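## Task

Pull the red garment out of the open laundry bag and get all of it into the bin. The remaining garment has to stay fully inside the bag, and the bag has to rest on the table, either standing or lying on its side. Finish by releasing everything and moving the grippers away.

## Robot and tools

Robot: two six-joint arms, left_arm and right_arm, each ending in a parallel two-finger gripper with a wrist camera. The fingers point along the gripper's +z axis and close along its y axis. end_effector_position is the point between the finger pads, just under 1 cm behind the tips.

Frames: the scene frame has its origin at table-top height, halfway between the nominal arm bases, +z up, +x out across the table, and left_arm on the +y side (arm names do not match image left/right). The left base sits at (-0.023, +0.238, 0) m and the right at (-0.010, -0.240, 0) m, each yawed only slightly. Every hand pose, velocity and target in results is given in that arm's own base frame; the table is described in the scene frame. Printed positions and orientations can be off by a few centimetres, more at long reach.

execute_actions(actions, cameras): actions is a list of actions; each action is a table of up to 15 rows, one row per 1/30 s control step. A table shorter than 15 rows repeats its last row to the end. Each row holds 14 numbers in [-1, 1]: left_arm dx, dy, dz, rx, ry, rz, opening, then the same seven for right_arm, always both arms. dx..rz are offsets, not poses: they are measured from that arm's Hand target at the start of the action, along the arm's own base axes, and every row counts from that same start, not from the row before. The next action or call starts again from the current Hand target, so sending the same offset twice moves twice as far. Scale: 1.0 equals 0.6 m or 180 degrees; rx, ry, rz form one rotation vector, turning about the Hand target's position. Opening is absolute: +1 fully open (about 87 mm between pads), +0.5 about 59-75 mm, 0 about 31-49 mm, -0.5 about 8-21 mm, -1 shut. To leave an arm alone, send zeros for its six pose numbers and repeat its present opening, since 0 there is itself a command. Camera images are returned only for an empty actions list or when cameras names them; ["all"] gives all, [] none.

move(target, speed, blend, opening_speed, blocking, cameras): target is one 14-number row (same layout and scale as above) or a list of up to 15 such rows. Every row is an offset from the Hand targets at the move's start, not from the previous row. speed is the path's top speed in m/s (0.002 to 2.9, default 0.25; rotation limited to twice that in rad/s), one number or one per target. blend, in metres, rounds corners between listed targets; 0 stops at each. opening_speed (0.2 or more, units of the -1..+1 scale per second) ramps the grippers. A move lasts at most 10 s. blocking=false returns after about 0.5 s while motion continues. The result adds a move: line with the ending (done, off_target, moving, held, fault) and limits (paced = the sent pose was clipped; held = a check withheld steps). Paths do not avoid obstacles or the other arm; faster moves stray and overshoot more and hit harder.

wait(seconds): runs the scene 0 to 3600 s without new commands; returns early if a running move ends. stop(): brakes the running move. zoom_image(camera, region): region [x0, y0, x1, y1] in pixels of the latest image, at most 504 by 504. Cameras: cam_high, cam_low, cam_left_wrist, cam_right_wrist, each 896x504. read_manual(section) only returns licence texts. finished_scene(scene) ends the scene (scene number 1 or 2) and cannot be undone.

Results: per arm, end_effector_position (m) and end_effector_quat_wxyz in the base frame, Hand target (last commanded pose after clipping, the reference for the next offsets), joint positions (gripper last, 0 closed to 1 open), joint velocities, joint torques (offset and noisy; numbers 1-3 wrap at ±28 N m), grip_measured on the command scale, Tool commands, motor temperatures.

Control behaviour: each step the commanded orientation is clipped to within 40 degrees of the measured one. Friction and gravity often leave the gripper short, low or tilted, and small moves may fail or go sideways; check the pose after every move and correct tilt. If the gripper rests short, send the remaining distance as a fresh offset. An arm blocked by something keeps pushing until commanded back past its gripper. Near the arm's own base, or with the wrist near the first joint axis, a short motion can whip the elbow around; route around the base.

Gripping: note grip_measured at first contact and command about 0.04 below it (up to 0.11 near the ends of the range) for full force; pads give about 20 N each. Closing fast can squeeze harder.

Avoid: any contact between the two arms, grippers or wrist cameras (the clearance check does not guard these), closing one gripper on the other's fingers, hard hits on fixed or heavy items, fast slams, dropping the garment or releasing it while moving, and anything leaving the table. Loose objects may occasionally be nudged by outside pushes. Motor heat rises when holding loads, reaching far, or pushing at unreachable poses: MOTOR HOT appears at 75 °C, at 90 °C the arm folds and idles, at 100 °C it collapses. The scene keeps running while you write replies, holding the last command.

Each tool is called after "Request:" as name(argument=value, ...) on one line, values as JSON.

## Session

Request:
execute_actions(actions=[])

Scene clock: 0.00 s.
left_arm: end_effector_position=(+0.3147, +0.0152, +0.2614) grip_measured=+1.000 end_effector_quat_wxyz=(+0.613, -0.251, +0.729, -0.172) | right_arm: end_effector_position=(+0.3511, +0.0161, +0.2492) grip_measured=+1.000 end_effector_quat_wxyz=(+0.495, +0.139, +0.857, +0.029)
Joint positions: left_arm=[0.195 0.767 0.708 -0.133 0.135 -0.58 1] | right_arm=[0.092 1.15 1.138 -0.529 0.167 0.319 1]
Joint velocities: within noise
Joint torques (N m): no reading
Motor temperatures (°C): left_arm=[21 35 29 28 18 20 20] | right_arm=[19 41 33 23 21 22 20]
Heat: left arm: 35 °C; right arm: 41 °C.
Hand target: left_arm +0.3154, +0.0153, +0.2677; +0.619, -0.249, +0.724, -0.173 | right_arm +0.3515, +0.0162, +0.2544; +0.500, +0.139, +0.854, +0.031
Tool commands: left_gripper/opening=+1.0 right_gripper/opening=+1.0

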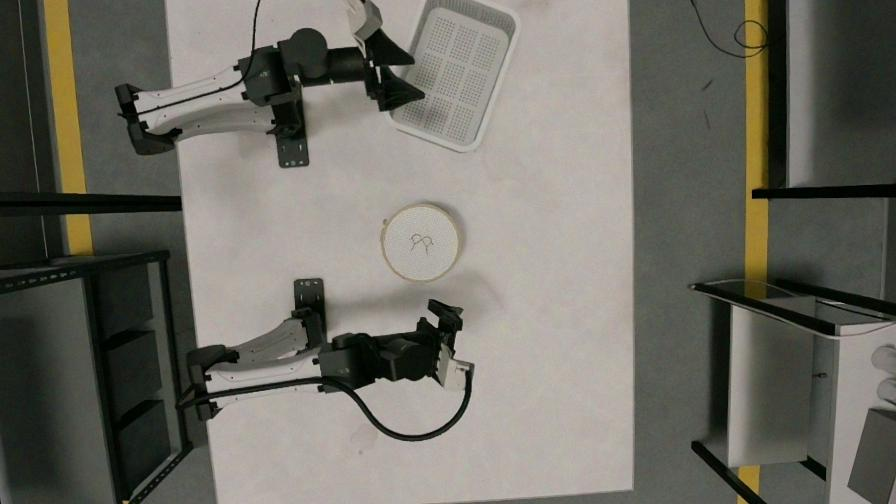

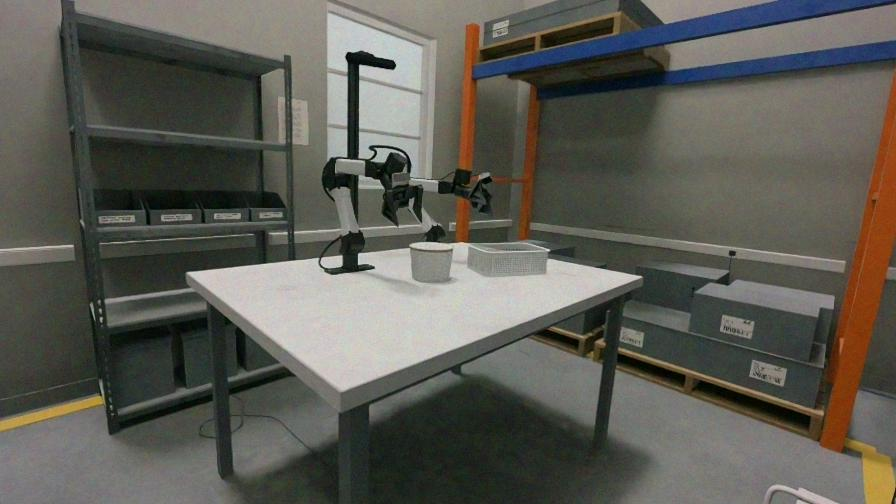

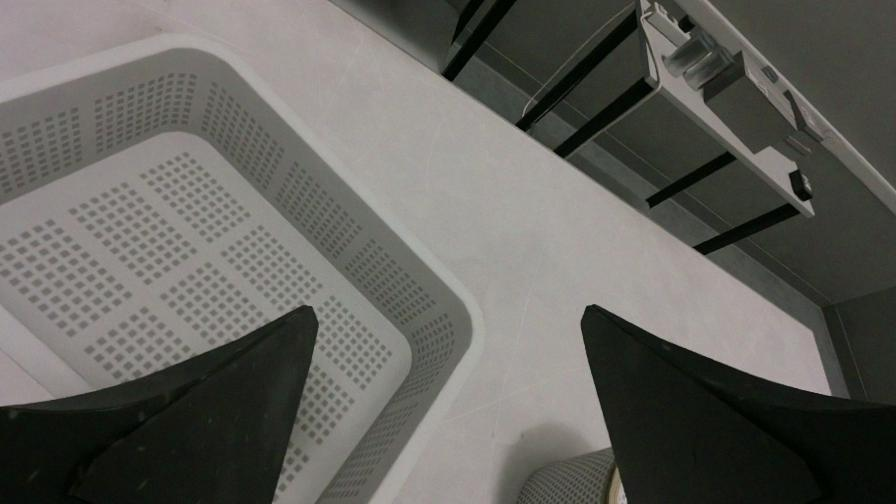

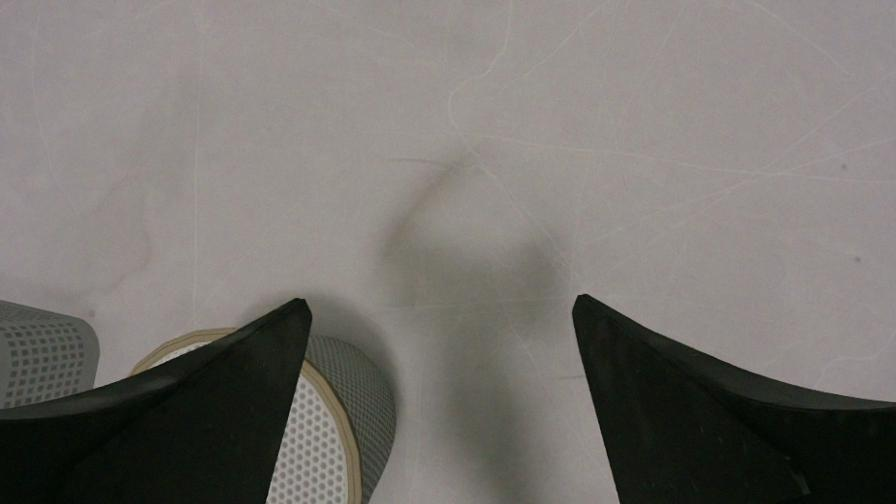

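Request:
zoom_image(camera="cam_high", region=[370, 190, 470, 290])

Request:
zoom_image(camera="cam_low", region=[390, 220, 490, 290])

Scaled by 5.040 from the camera's image (finer frame: 1280x720).

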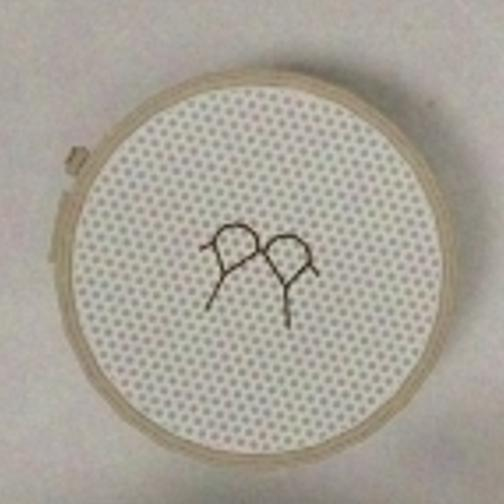

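Scaled by 5.040 from the camera's image (finer frame: 1280x720).

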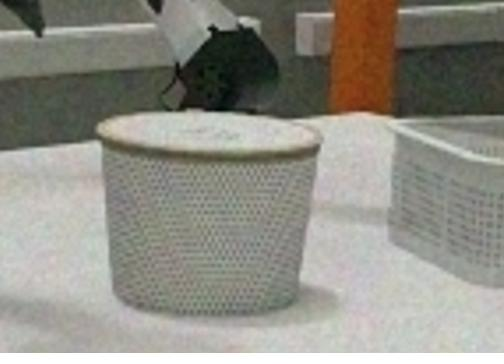

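Request:
move(target=[[-0.008,-0.192,0,0.128,0.351,-0.166,-1,-0.086,-0.04,-0.09,-0.0245,-0.111,0.3625,-1],[0,-0.333,-0.3,0.128,0.351,-0.166,-1,-0.086,-0.04,-0.09,-0.0245,-0.111,0.3625,-1]], speed=0.25, cameras=["all"])

Request:
zoom_image(camera="cam_right_wrist", region=[250, 0, 650, 300])

Scene clock: 54.07 s.
left_arm: end_effector_position=(+0.3117, -0.1823, +0.0880) grip_measured=-0.999 end_effector_quat_wxyz=(+0.119, +0.010, +0.992, -0.025) | right_arm: end_effector_position=(+0.2960, -0.0064, +0.1944) grip_measured=-0.999 end_effector_quat_wxyz=(+0.539, -0.362, +0.705, +0.286)
Joint positions: left_arm=[-0.51 1.832 1.479 -0.983 -0.07 -0.482 0] | right_arm=[-0.589 1.459 1.13 -1.168 -1.312 -1.482 0]
Joint torques (N m): left_arm=[-0.28 -7.47 6.17 0.95 -0.18 -0.13] | right_arm=[0.39 -4.22 8.47 0.14 -0.49 -0.12]
Motor temperatures (°C): left_arm=[21 33 32 34 18 20 20] | right_arm=[19 39 38 29 21 22 20]
Heat: left arm: 34 °C; right arm: 39 °C.
Hand target: left_arm +0.3155, -0.1845, +0.0879; +0.128, +0.003, +0.991, -0.025 | right_arm +0.2999, -0.0079, +0.2003; +0.543, -0.366, +0.700, +0.285
Off the commanded pose: left_arm 0.004 m, 1 deg | right_arm 0.007 m, 1 deg.
move: done

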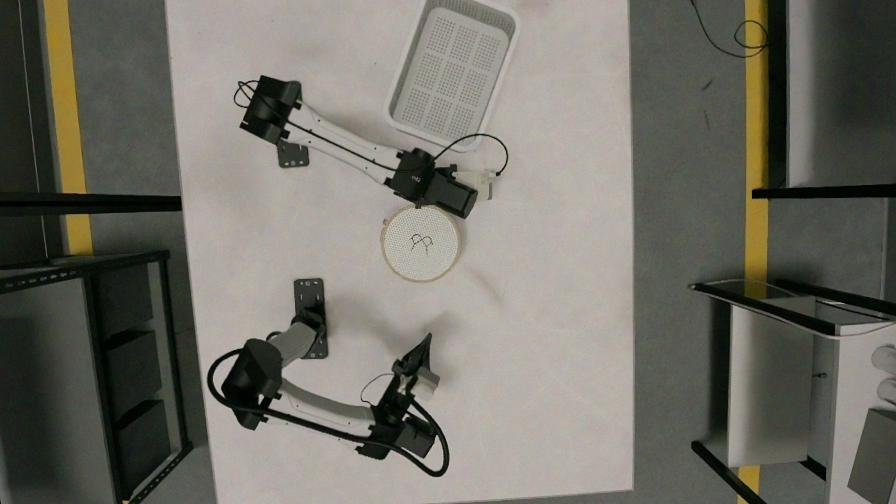

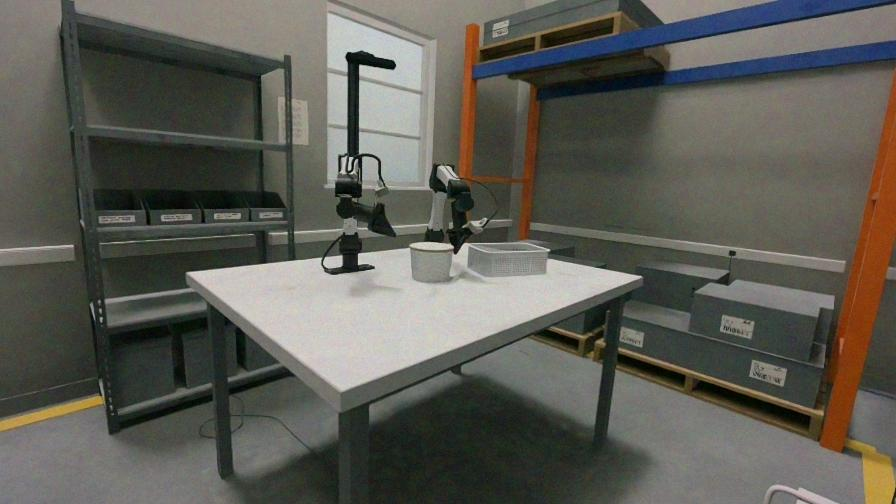

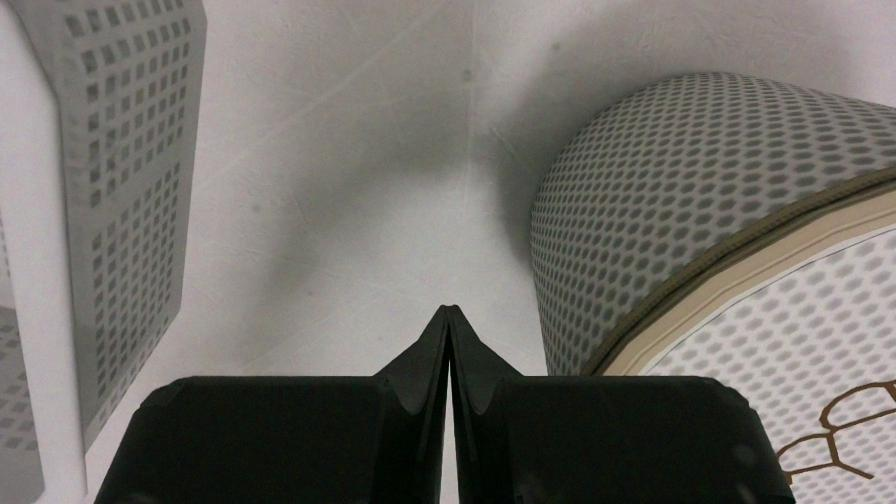

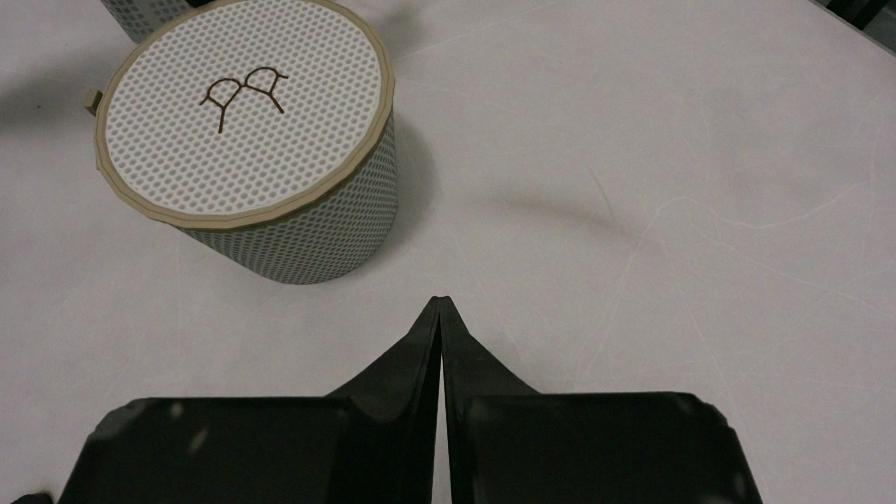

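Scaled by 1.260 from the camera's image (finer frame: 1280x720).

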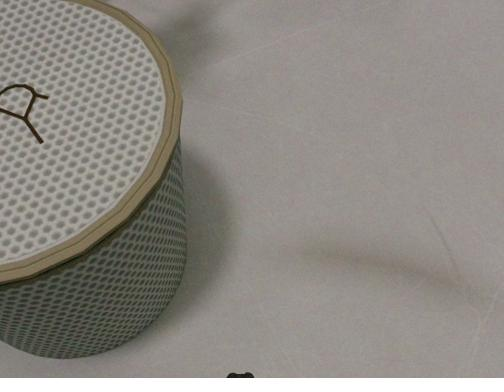

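Request:
move(target=[[0,0,0,0,0,0,-1,0.025,0.1,-0.12,0,0,0,-1],[0,0,0,0,0,0,-1,0.08,0.217,-0.117,0,0,0,-1],[0,0,0,0,0,0,-1,0.083,0.227,0,0,0,0,-1]], speed=[0.25,0.12,0.12], cameras=["cam_right_wrist","cam_left_wrist","cam_high"])

Scene clock: 69.07 s.
left_arm: end_effector_position=(+0.3119, -0.1823, +0.0880) grip_measured=-0.999 end_effector_quat_wxyz=(+0.120, +0.010, +0.992, -0.025) | right_arm: end_effector_position=(+0.3455, +0.1282, +0.1877) grip_measured=-0.999 end_effector_quat_wxyz=(+0.534, -0.363, +0.704, +0.295)
Joint positions: left_arm=[-0.51 1.832 1.479 -0.983 -0.071 -0.482 0] | right_arm=[-0.018 1.291 0.802 0.034 -0.95 -0.35 0]
Joint torques (N m): left_arm=[-0.31 -7.39 6.16 0.96 -0.2 -0.14] | right_arm=[0.77 -5.74 9.69 1.33 0.04 -0.01]
Heat: left arm: 35 °C; right arm: 39 °C.
Hand target: left_arm +0.3155, -0.1845, +0.0879; +0.128, +0.004, +0.991, -0.026 | right_arm +0.3497, +0.1284, +0.2004; +0.543, -0.366, +0.700, +0.285
Off the commanded pose: left_arm 0.004 m, 1 deg | right_arm 0.013 m, 2 deg.
move: off_target (right_arm)
Images, in order (width x height): cam_high 896x504, cam_left_wrist 896x504, cam_right_wrist 896x504.

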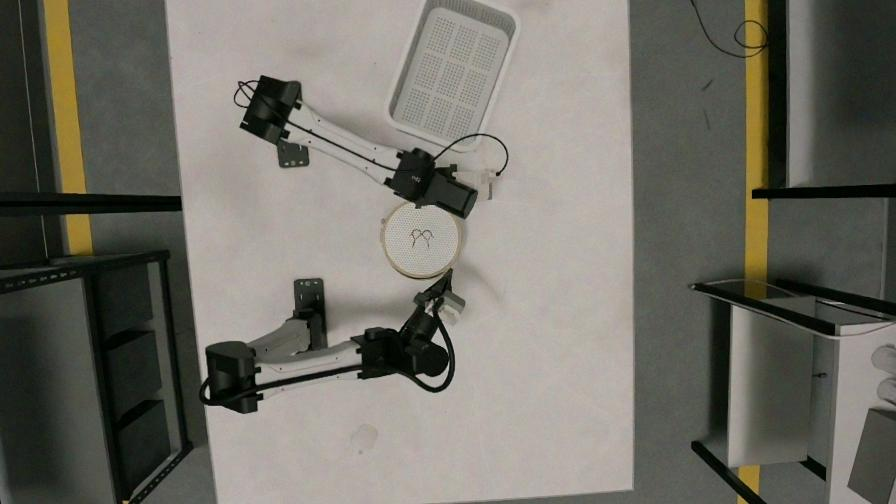

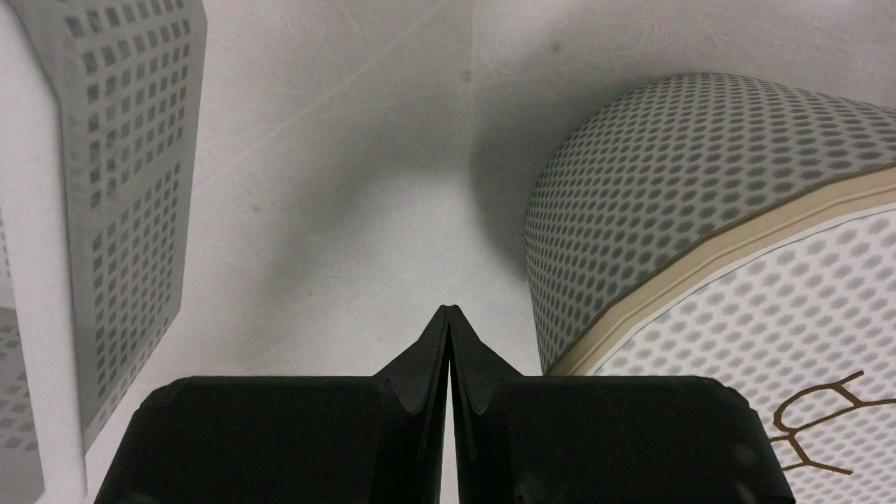

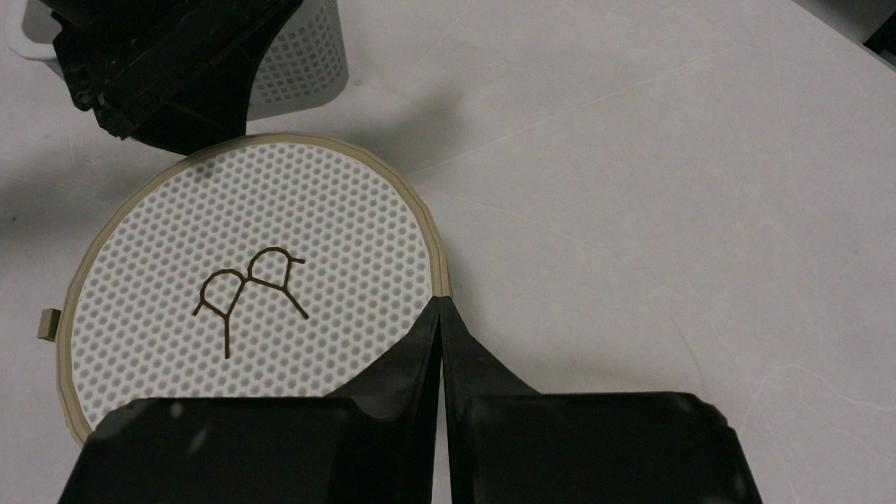

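Request:
move(target=[[0,0,0,0,0,0,-1,-0.07,-0.15,0.03,0,0,0,-1],[0,0,0,0,0,0,-1,-0.075,-0.14,-0.075,0.318,0.386,-0.042,-0.2]], speed=0.25, cameras=["cam_right_wrist","cam_left_wrist","cam_high","cam_low"])

Scene clock: 92.93 s.
left_arm: end_effector_position=(+0.3119, -0.1823, +0.0880) grip_measured=-0.999 end_effector_quat_wxyz=(+0.120, +0.010, +0.992, -0.025) | right_arm: end_effector_position=(+0.3054, +0.0449, +0.1538) grip_measured=-0.200 end_effector_quat_wxyz=(+0.160, +0.163, +0.695, +0.682)
Joint positions: left_arm=[-0.51 1.832 1.479 -0.983 -0.071 -0.482 0] | right_arm=[-0.459 1.798 0.97 -0.663 -1.553 0.079 0.4]
Joint torques (N m): left_arm=[-0.31 -7.41 6.17 0.96 -0.19 -0.13] | right_arm=[-0.14 -8.1 4.19 0.48 -0.53 0.04]
Heat: left arm: 37 °C; right arm: 40 °C.
Hand target: left_arm +0.3155, -0.1845, +0.0879; +0.128, +0.004, +0.991, -0.026 | right_arm +0.3047, +0.0444, +0.1553; +0.182, +0.183, +0.683, +0.683
Off the commanded pose: left_arm 0.004 m, 1 deg | right_arm 0.002 m, 4 deg.
move: off_target (right_arm); target 2's new opening was sent with right_arm's hand 0.001 m and 4 deg from that target

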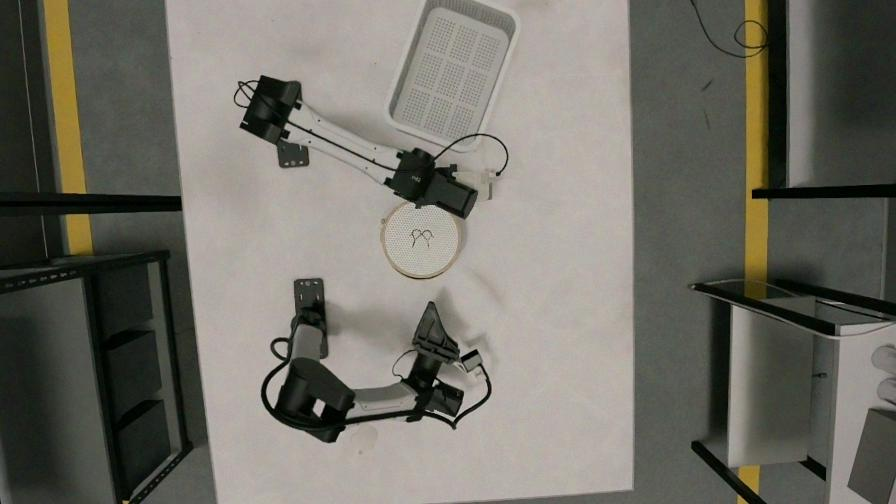

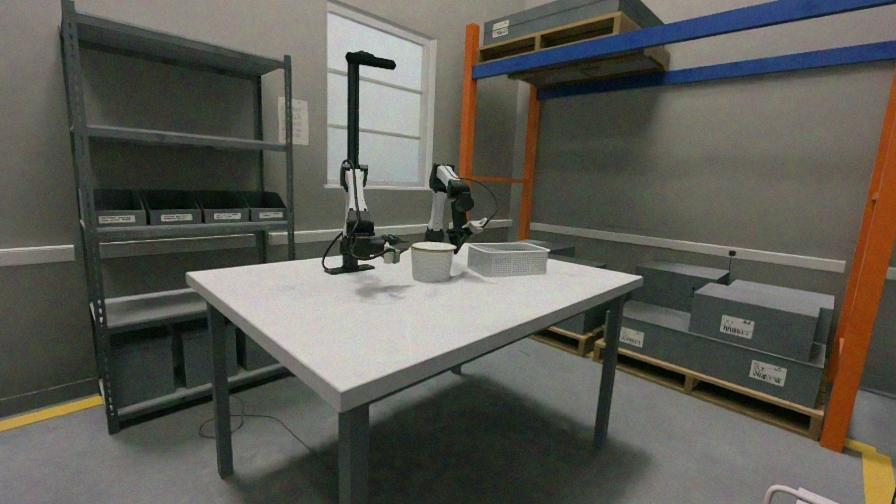

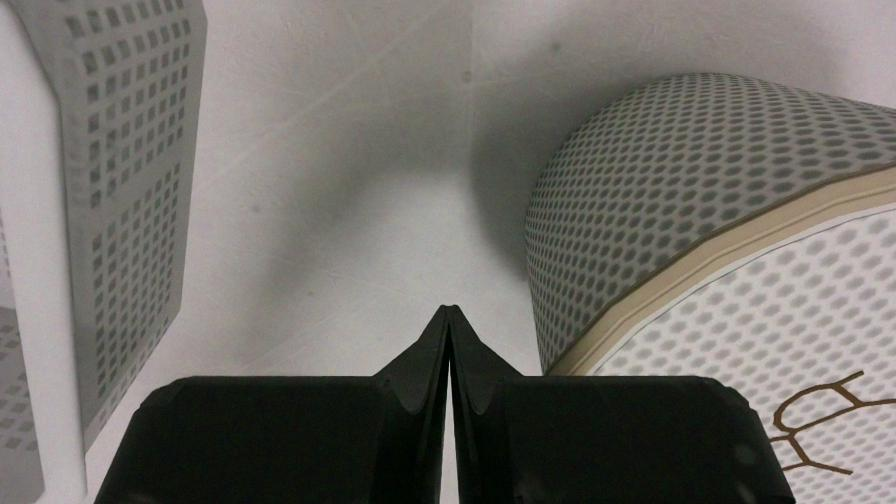

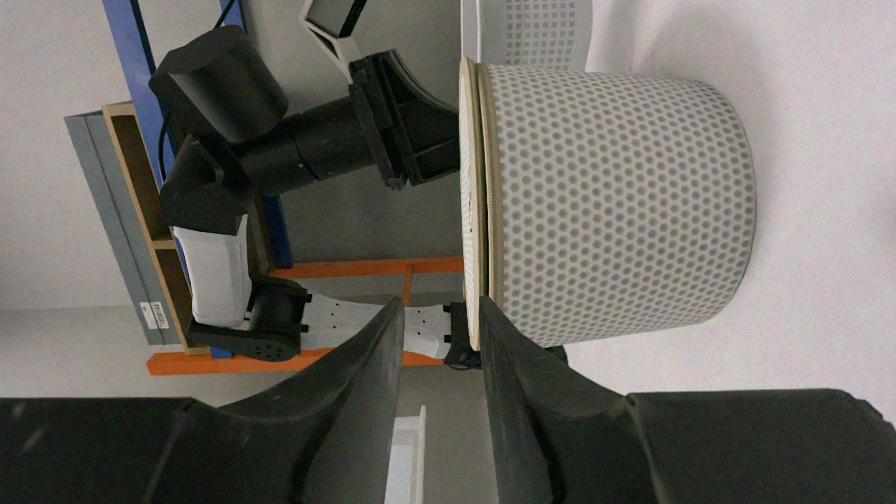

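Request:
zoom_image(camera="cam_right_wrist", region=[400, 40, 600, 360])

Scaled by 1.575 from the camera's image (finer frame: 1280x720).

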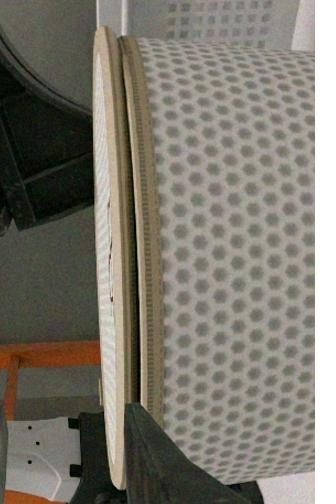

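Request:
move(target=[[0,0,0,0,0,0,-1,-0.02,0.0,0.002,0,0,0,-0.2],[0,0,0,0,0,0,-1,0.036,0.097,0.002,0,0,0,-0.2]], speed=0.08, cameras=["cam_right_wrist"])

Request:
zoom_image(camera="cam_right_wrist", region=[380, 100, 600, 400])

Scene clock: 110.33 s.
left_arm: end_effector_position=(+0.3119, -0.1823, +0.0880) grip_measured=-0.999 end_effector_quat_wxyz=(+0.120, +0.010, +0.992, -0.025) | right_arm: end_effector_position=(+0.3245, +0.1045, +0.1600) grip_measured=-0.200 end_effector_quat_wxyz=(+0.181, +0.170, +0.687, +0.683)
Joint positions: left_arm=[-0.51 1.832 1.479 -0.983 -0.071 -0.482 0] | right_arm=[-0.246 1.772 0.542 1.223 -1.315 1.549 0.4]
Joint torques (N m): left_arm=[-0.28 -7.38 6.2 0.95 -0.2 -0.13] | right_arm=[-0.09 -5.78 3.62 1.52 0.2 0.04]
Motor temperatures (°C): left_arm=[21 38 31 30 18 20 20] | right_arm=[19 41 38 25 22 22 20]
Heat: left arm: 38 °C; right arm: 41 °C.
Hand target: left_arm +0.3155, -0.1845, +0.0879; +0.128, +0.004, +0.991, -0.026 | right_arm +0.3263, +0.1025, +0.1567; +0.182, +0.183, +0.683, +0.683
Off the commanded pose: left_arm 0.004 m, 1 deg | right_arm 0.004 m, 2 deg.
move: done

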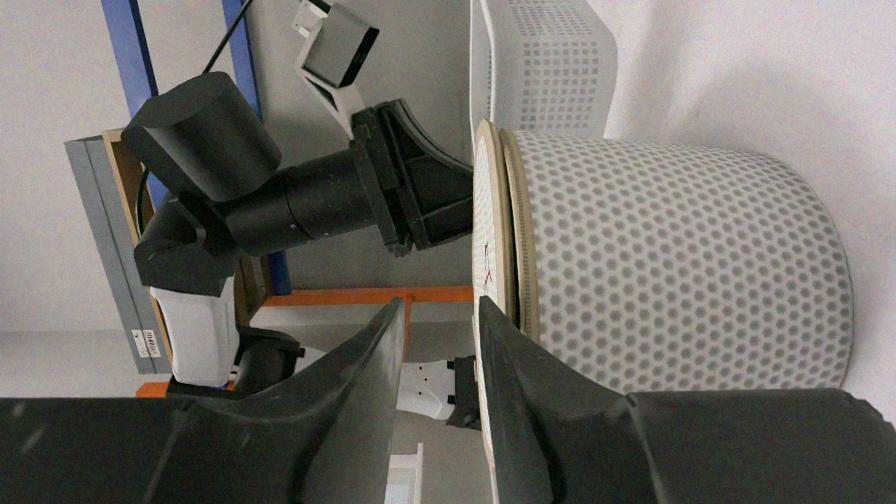

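Scaled by 1.680 from the camera's image (finer frame: 1280x720).

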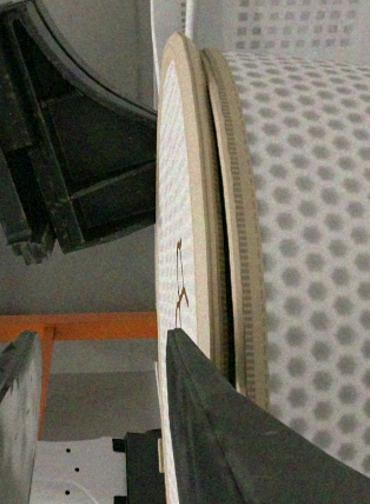

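Request:
move(target=[[0,0,0,0,0,0,-1,-0.045,-0.078,0.0,0,0,0,-0.2],[0,0,0,0,0,0,-1,-0.045,-0.078,-0.014,0,0,0,-0.2],[0,0,0,0,0,0,-1,-0.015,-0.026,-0.014,0,0,0,-0.2]], speed=0.1, cameras=["cam_right_wrist"])

Request:
zoom_image(camera="cam_right_wrist", region=[380, 100, 600, 400])

Scene clock: 118.30 s.
left_arm: end_effector_position=(+0.3119, -0.1823, +0.0880) grip_measured=-0.999 end_effector_quat_wxyz=(+0.120, +0.010, +0.992, -0.025) | right_arm: end_effector_position=(+0.3126, +0.0869, +0.1477) grip_measured=-0.200 end_effector_quat_wxyz=(+0.177, +0.180, +0.685, +0.683)
Joint positions: left_arm=[-0.51 1.832 1.479 -0.983 -0.071 -0.482 0] | right_arm=[-0.318 1.803 0.497 1.285 -1.377 1.554 0.4]
Joint torques (N m): left_arm=[-0.27 -7.38 6.16 0.95 -0.19 -0.13] | right_arm=[0.7 -5.65 4.77 1.45 0.2 0.04]
Heat: left arm: 38 °C; right arm: 41 °C.
Hand target: left_arm +0.3155, -0.1845, +0.0879; +0.128, +0.004, +0.991, -0.026 | right_arm +0.3173, +0.0870, +0.1482; +0.182, +0.183, +0.683, +0.683
Off the commanded pose: left_arm 0.004 m, 1 deg | right_arm 0.005 m, 1 deg.
move: done

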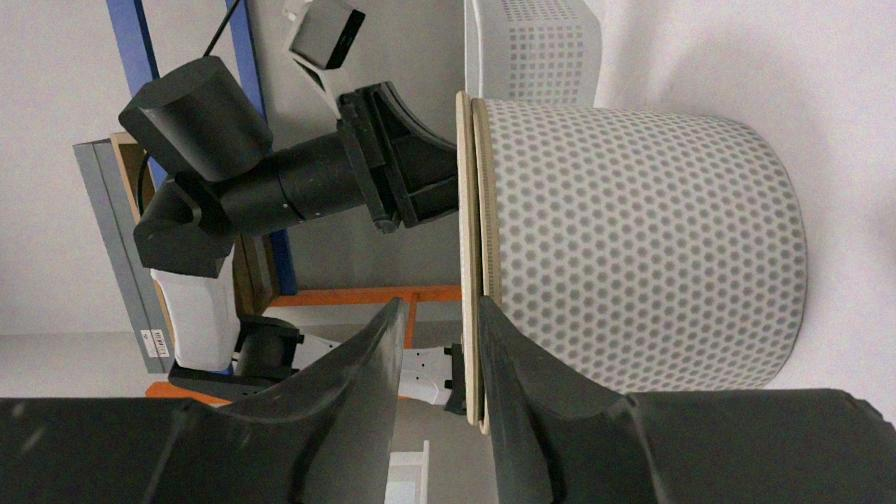

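Scaled by 1.680 from the camera's image (finer frame: 1280x720).

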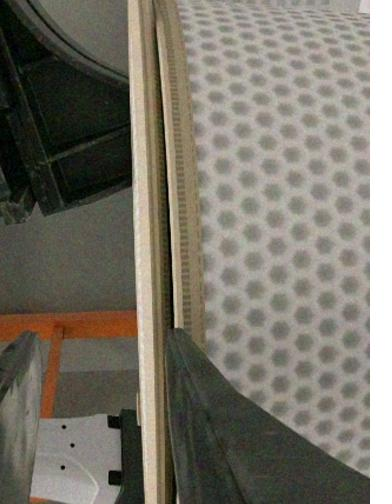

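Request:
move(target=[0,0,0,0,0,0,-1,0.014,0.042,-0.001,0,0,0,-0.2], speed=0.06, cameras=["cam_right_wrist"])

Request:
zoom_image(camera="cam_right_wrist", region=[380, 100, 600, 400])

Scene clock: 122.87 s.
left_arm: end_effector_position=(+0.3120, -0.1822, +0.0880) grip_measured=-0.999 end_effector_quat_wxyz=(+0.120, +0.010, +0.992, -0.025) | right_arm: end_effector_position=(+0.3201, +0.1119, +0.1458) grip_measured=-0.200 end_effector_quat_wxyz=(+0.176, +0.182, +0.685, +0.683)
Joint positions: left_arm=[-0.51 1.832 1.479 -0.983 -0.071 -0.482 0] | right_arm=[-0.224 1.812 0.497 1.294 -1.282 1.558 0.4]
Joint torques (N m): left_arm=[-0.29 -7.36 6.16 0.96 -0.19 -0.13] | right_arm=[0.68 -5.82 5.26 1.52 0.18 0.03]
Heat: left arm: 39 °C; right arm: 40 °C.
Hand target: left_arm +0.3155, -0.1844, +0.0878; +0.128, +0.004, +0.991, -0.025 | right_arm +0.3257, +0.1122, +0.1476; +0.182, +0.183, +0.683, +0.683
Off the commanded pose: left_arm 0.004 m, 1 deg | right_arm 0.006 m, 1 deg.
move: done

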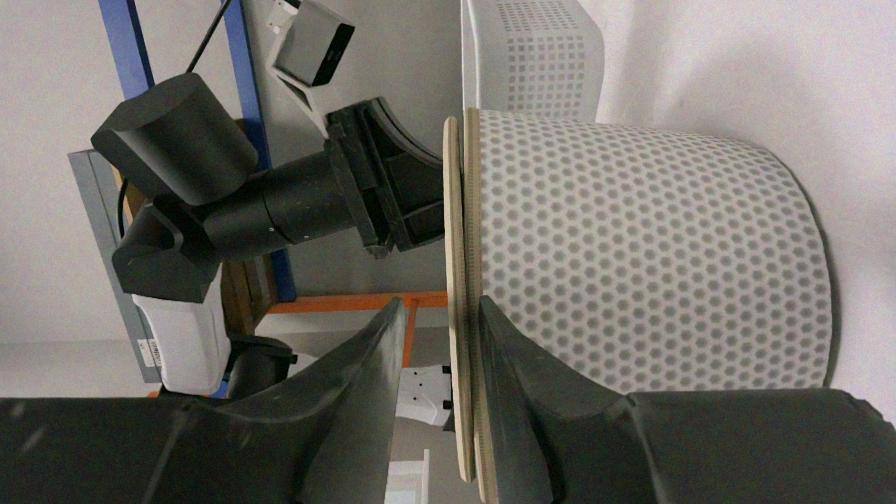

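Scaled by 1.680 from the camera's image (finer frame: 1280x720).

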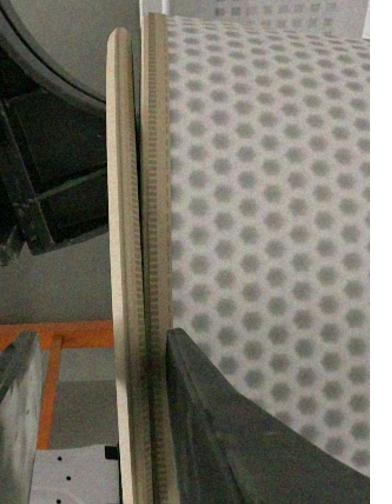

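Request:
move(target=[[0,0,0,0,0,0,-1,-0.03,-0.052,0,0,0,0,-0.2],[0,0,0,0,0,0,-1,-0.03,-0.052,0.009,0,0,0,-0.2],[0,0,0,0,0,0,-1,-0.017,-0.028,0.007,0,0,0,-0.2]], speed=0.1, cameras=["cam_right_wrist"])

Request:
zoom_image(camera="cam_right_wrist", region=[380, 100, 600, 400])

Scene clock: 128.63 s.
left_arm: end_effector_position=(+0.3120, -0.1822, +0.0880) grip_measured=-0.999 end_effector_quat_wxyz=(+0.120, +0.010, +0.992, -0.025) | right_arm: end_effector_position=(+0.3121, +0.0952, +0.1480) grip_measured=-0.200 end_effector_quat_wxyz=(+0.177, +0.180, +0.685, +0.684)
Joint positions: left_arm=[-0.51 1.832 1.479 -0.983 -0.071 -0.482 0] | right_arm=[-0.29 1.798 0.486 1.299 -1.351 1.562 0.4]
Joint torques (N m): left_arm=[-0.29 -7.38 6.16 0.95 -0.2 -0.13] | right_arm=[0.61 -7.45 4.48 1.32 0.19 0.02]
Heat: left arm: 39 °C; right arm: 41 °C.
Hand target: left_arm +0.3155, -0.1844, +0.0878; +0.128, +0.004, +0.991, -0.025 | right_arm +0.3155, +0.0954, +0.1518; +0.182, +0.183, +0.683, +0.683
Off the commanded pose: left_arm 0.004 m, 1 deg | right_arm 0.005 m, 1 deg.
move: done

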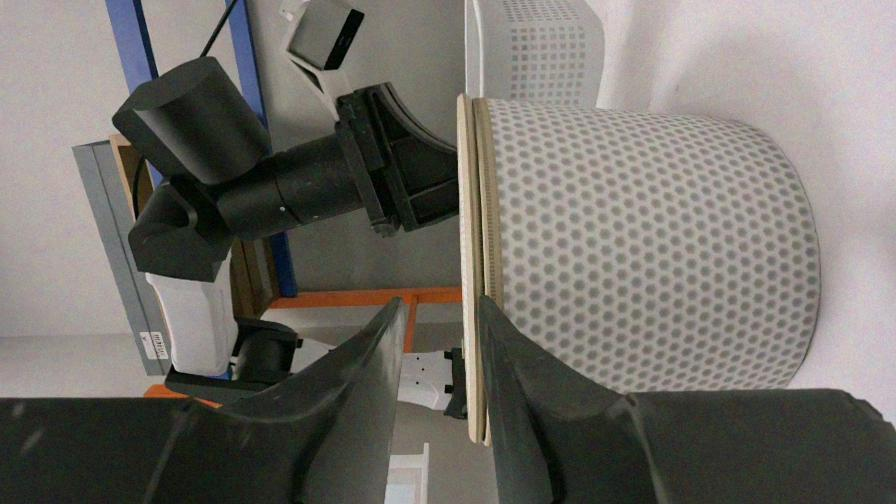

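Scaled by 1.680 from the camera's image (finer frame: 1280x720).

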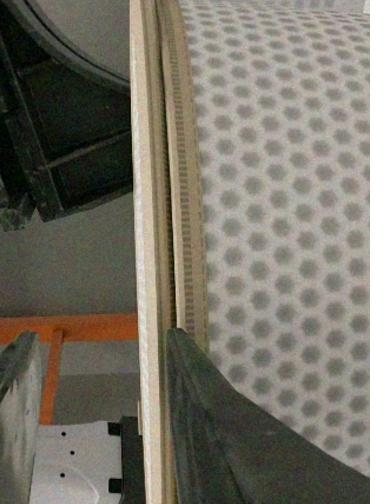

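Request:
move(target=[0,0,0,0,0,0,-1,0.016,0.042,0.005,0,0,0,-0.2], speed=0.06, cameras=["cam_right_wrist"])

Request:
zoom_image(camera="cam_right_wrist", region=[380, 100, 600, 400])

Scene clock: 134.33 s.
left_arm: end_effector_position=(+0.3120, -0.1822, +0.0880) grip_measured=-0.999 end_effector_quat_wxyz=(+0.120, +0.010, +0.992, -0.025) | right_arm: end_effector_position=(+0.3189, +0.1202, +0.1479) grip_measured=-0.200 end_effector_quat_wxyz=(+0.177, +0.182, +0.685, +0.683)
Joint positions: left_arm=[-0.51 1.832 1.479 -0.983 -0.071 -0.482 0] | right_arm=[-0.195 1.798 0.486 1.298 -1.253 1.566 0.4]
Joint torques (N m): left_arm=[-0.29 -7.36 6.2 0.96 -0.2 -0.13] | right_arm=[0.85 -7.79 5.9 1.23 0.11 0.01]
Heat: left arm: 39 °C; right arm: 41 °C.
Hand target: left_arm +0.3155, -0.1844, +0.0878; +0.128, +0.004, +0.991, -0.025 | right_arm +0.3252, +0.1205, +0.1548; +0.182, +0.183, +0.683, +0.683
Off the commanded pose: left_arm 0.004 m, 1 deg | right_arm 0.009 m, 1 deg.
move: done

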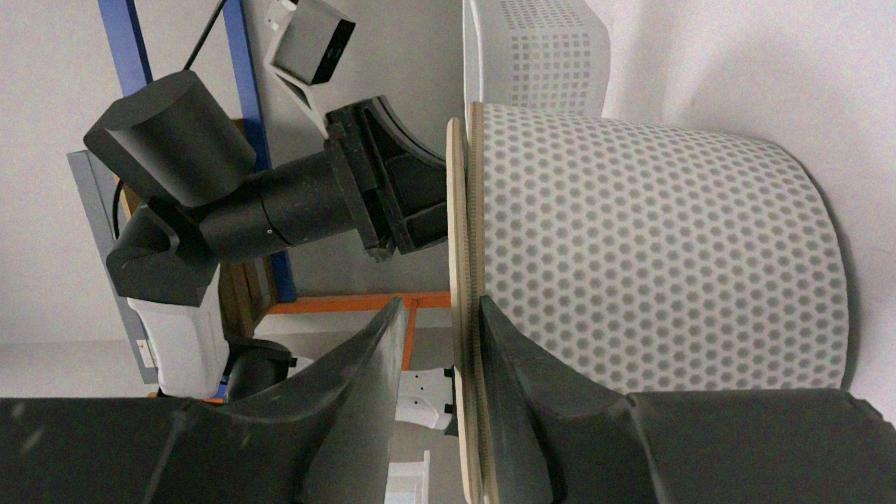

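Scaled by 1.680 from the camera's image (finer frame: 1280x720).

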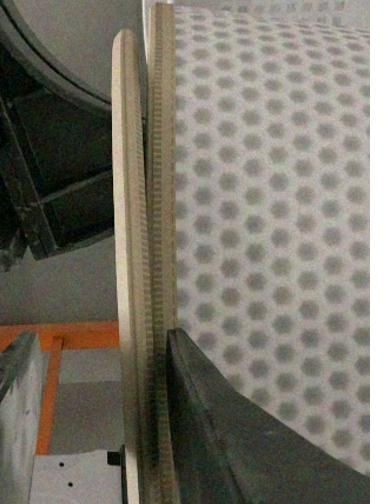

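Request:
move(target=[[0,0,0,0,0,0,-1,-0.03,-0.054,0,0,0,0,-0.2],[0,0,0,0,0,0,-1,-0.03,-0.054,0.012,0,0,0,-0.2],[0,0,0,0,0,0,-1,-0.012,-0.025,0.006,0,0,0,-0.2]], speed=0.1)

Request:
move(target=[0,0,0,0,0,0,-1,0.013,0.028,0.002,0,0,0,-0.2], speed=0.1, cameras=["cam_right_wrist"])

Request:
zoom_image(camera="cam_right_wrist", region=[380, 100, 600, 400])

Scene clock: 141.40 s.
left_arm: end_effector_position=(+0.3120, -0.1822, +0.0880) grip_measured=-0.999 end_effector_quat_wxyz=(+0.120, +0.010, +0.992, -0.025) | right_arm: end_effector_position=(+0.3119, +0.1060, +0.1578) grip_measured=-0.200 end_effector_quat_wxyz=(+0.181, +0.176, +0.684, +0.684)
Joint positions: left_arm=[-0.51 1.832 1.479 -0.983 -0.071 -0.482 0] | right_arm=[-0.252 1.751 0.48 1.279 -1.312 1.573 0.4]
Joint torques (N m): left_arm=[-0.29 -7.39 6.17 0.95 -0.19 -0.13] | right_arm=[0.61 -5.82 5.56 1.27 0.19 -0.08]
Heat: left arm: 39 °C; right arm: 41 °C.
Hand target: left_arm +0.3155, -0.1844, +0.0878; +0.128, +0.004, +0.991, -0.025 | right_arm +0.3180, +0.1055, +0.1584; +0.182, +0.183, +0.683, +0.683
Off the commanded pose: left_arm 0.004 m, 1 deg | right_arm 0.006 m, 1 deg.
move: done

Scene clock: 142.33 s.
left_arm: end_effector_position=(+0.3120, -0.1822, +0.0880) grip_measured=-0.999 end_effector_quat_wxyz=(+0.120, +0.010, +0.992, -0.025) | right_arm: end_effector_position=(+0.3189, +0.1222, +0.1601) grip_measured=-0.200 end_effector_quat_wxyz=(+0.182, +0.176, +0.684, +0.685)
Joint positions: left_arm=[-0.51 1.832 1.479 -0.983 -0.071 -0.482 0] | right_arm=[-0.188 1.751 0.494 1.268 -1.247 1.573 0.4]
Joint torques (N m): left_arm=[-0.28 -7.41 6.16 0.96 -0.19 -0.13] | right_arm=[0.91 -5.42 5.97 1.25 0.23 -0.1]
Heat: left arm: 39 °C; right arm: 41 °C.
Hand target: left_arm +0.3155, -0.1844, +0.0878; +0.128, +0.004, +0.991, -0.025 | right_arm +0.3257, +0.1223, +0.1596; +0.182, +0.183, +0.683, +0.683
Off the commanded pose: left_arm 0.004 m, 1 deg | right_arm 0.007 m, 1 deg.
move: done

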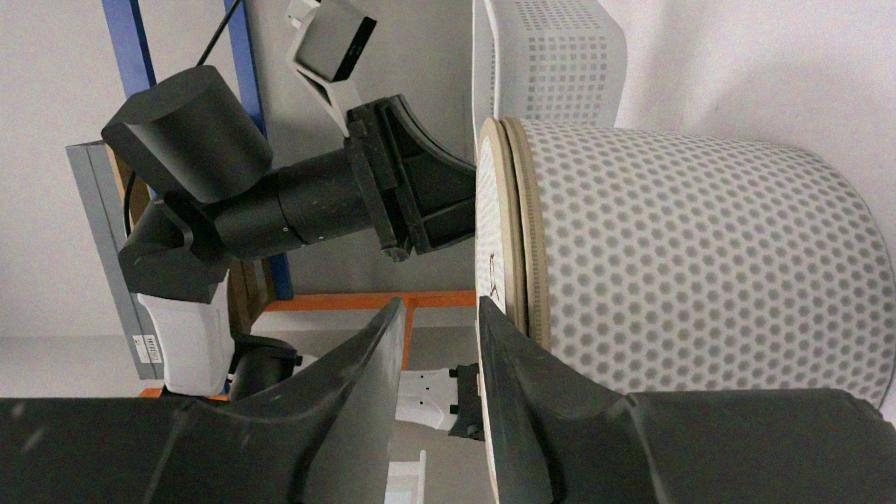

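Scaled by 1.680 from the camera's image (finer frame: 1280x720).

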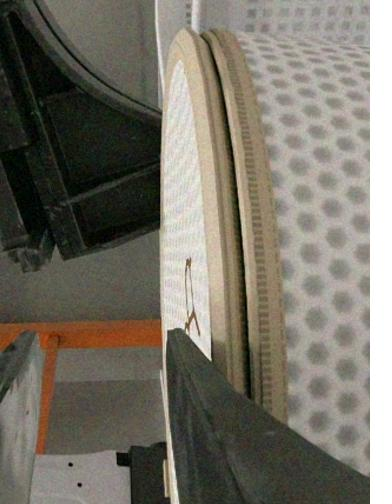

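Request:
move(target=[[0,0.09,0.2,0,0,0,-1,-0.08,-0.16,0.03,0,0,0,-1],[-0.05,0.06,0.12,-0.143,-0.182,-0.432,1,-0.04,-0.15,0.0,-0.318,-0.386,0.042,-1],[-0.045,-0.05,0.02,-0.143,-0.182,-0.432,1,-0.02,-0.11,-0.055,-0.318,-0.386,0.042,-1],[-0.043,-0.105,0.0,-0.143,-0.182,-0.432,1,-0.02,-0.11,-0.055,-0.318,-0.386,0.042,-1]], speed=[0.25,0.25,0.2,0.08], cameras=["all"])

Scene clock: 173.20 s.
left_arm: end_effector_position=(+0.2873, -0.2454, +0.0899) grip_measured=+1.000 end_effector_quat_wxyz=(+0.331, +0.594, +0.669, -0.300) | right_arm: end_effector_position=(+0.3074, +0.0585, +0.1221) grip_measured=-0.999 end_effector_quat_wxyz=(+0.542, -0.360, +0.700, +0.295)
Joint positions: left_arm=[-0.444 1.594 0.997 -0.365 0.748 0.762 1] | right_arm=[-0.33 1.308 0.601 -0.047 -1.214 -0.697 0]
Joint torques (N m): left_arm=[-0.46 -5.08 6 1.46 0.26 -0.15] | right_arm=[0.73 -3.66 8.65 0.98 -0.11 -0.12]
Heat: left arm: 39 °C; right arm: 40 °C.
Hand target: left_arm +0.2897, -0.2475, +0.0878; +0.333, +0.591, +0.671, -0.297 | right_arm +0.3137, +0.0564, +0.1267; +0.543, -0.366, +0.700, +0.285
Off the commanded pose: left_arm 0.004 m, 1 deg | right_arm 0.008 m, 1 deg.
move: done

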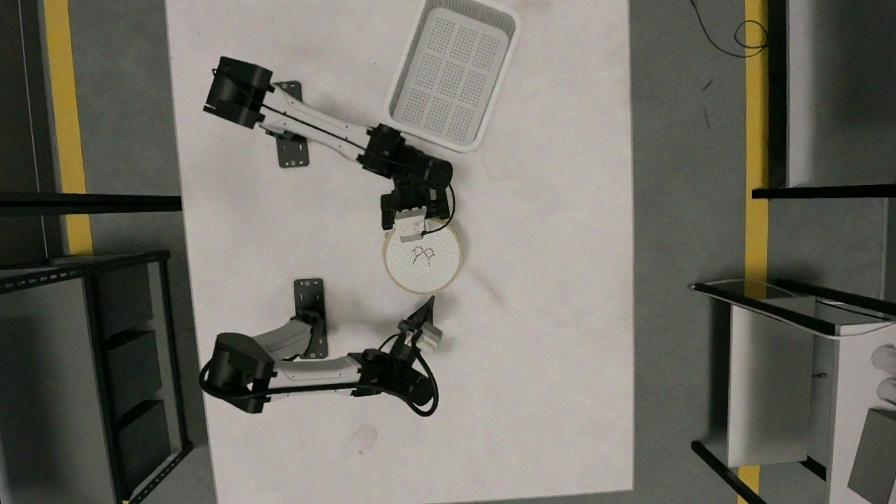

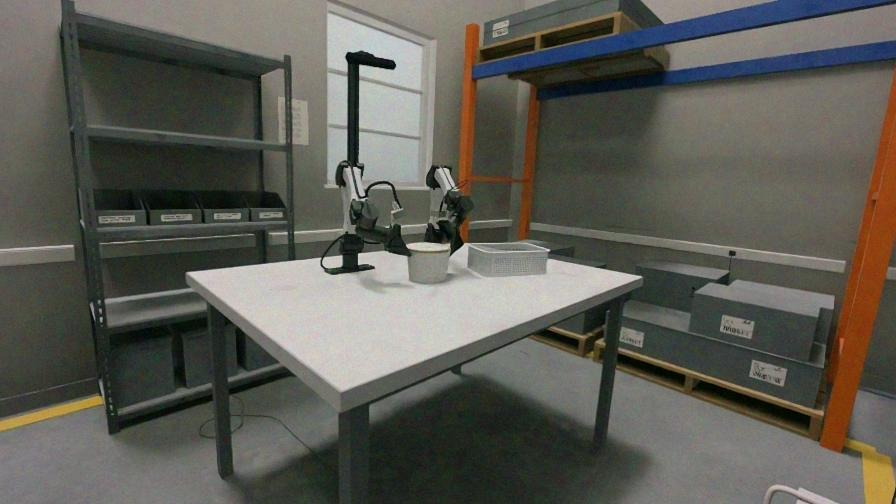

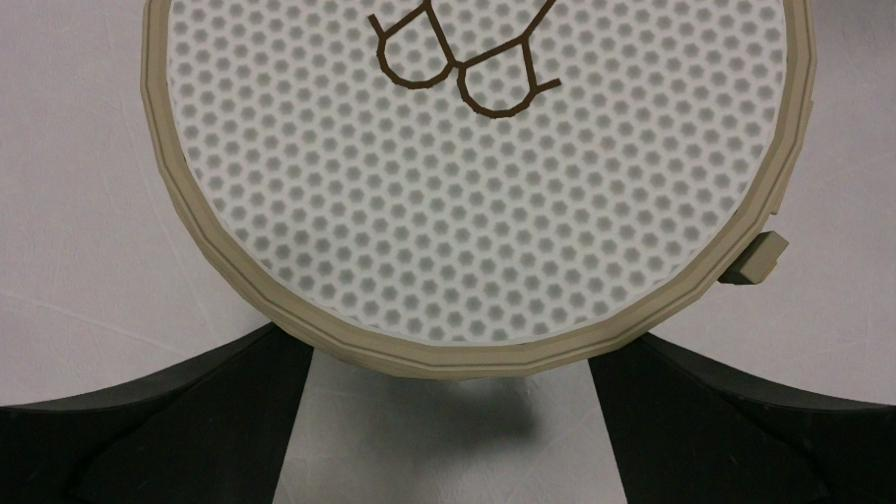

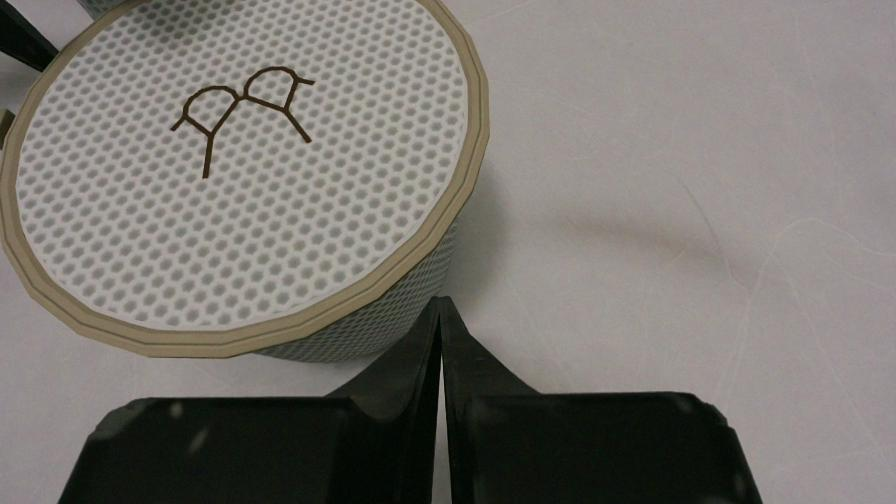

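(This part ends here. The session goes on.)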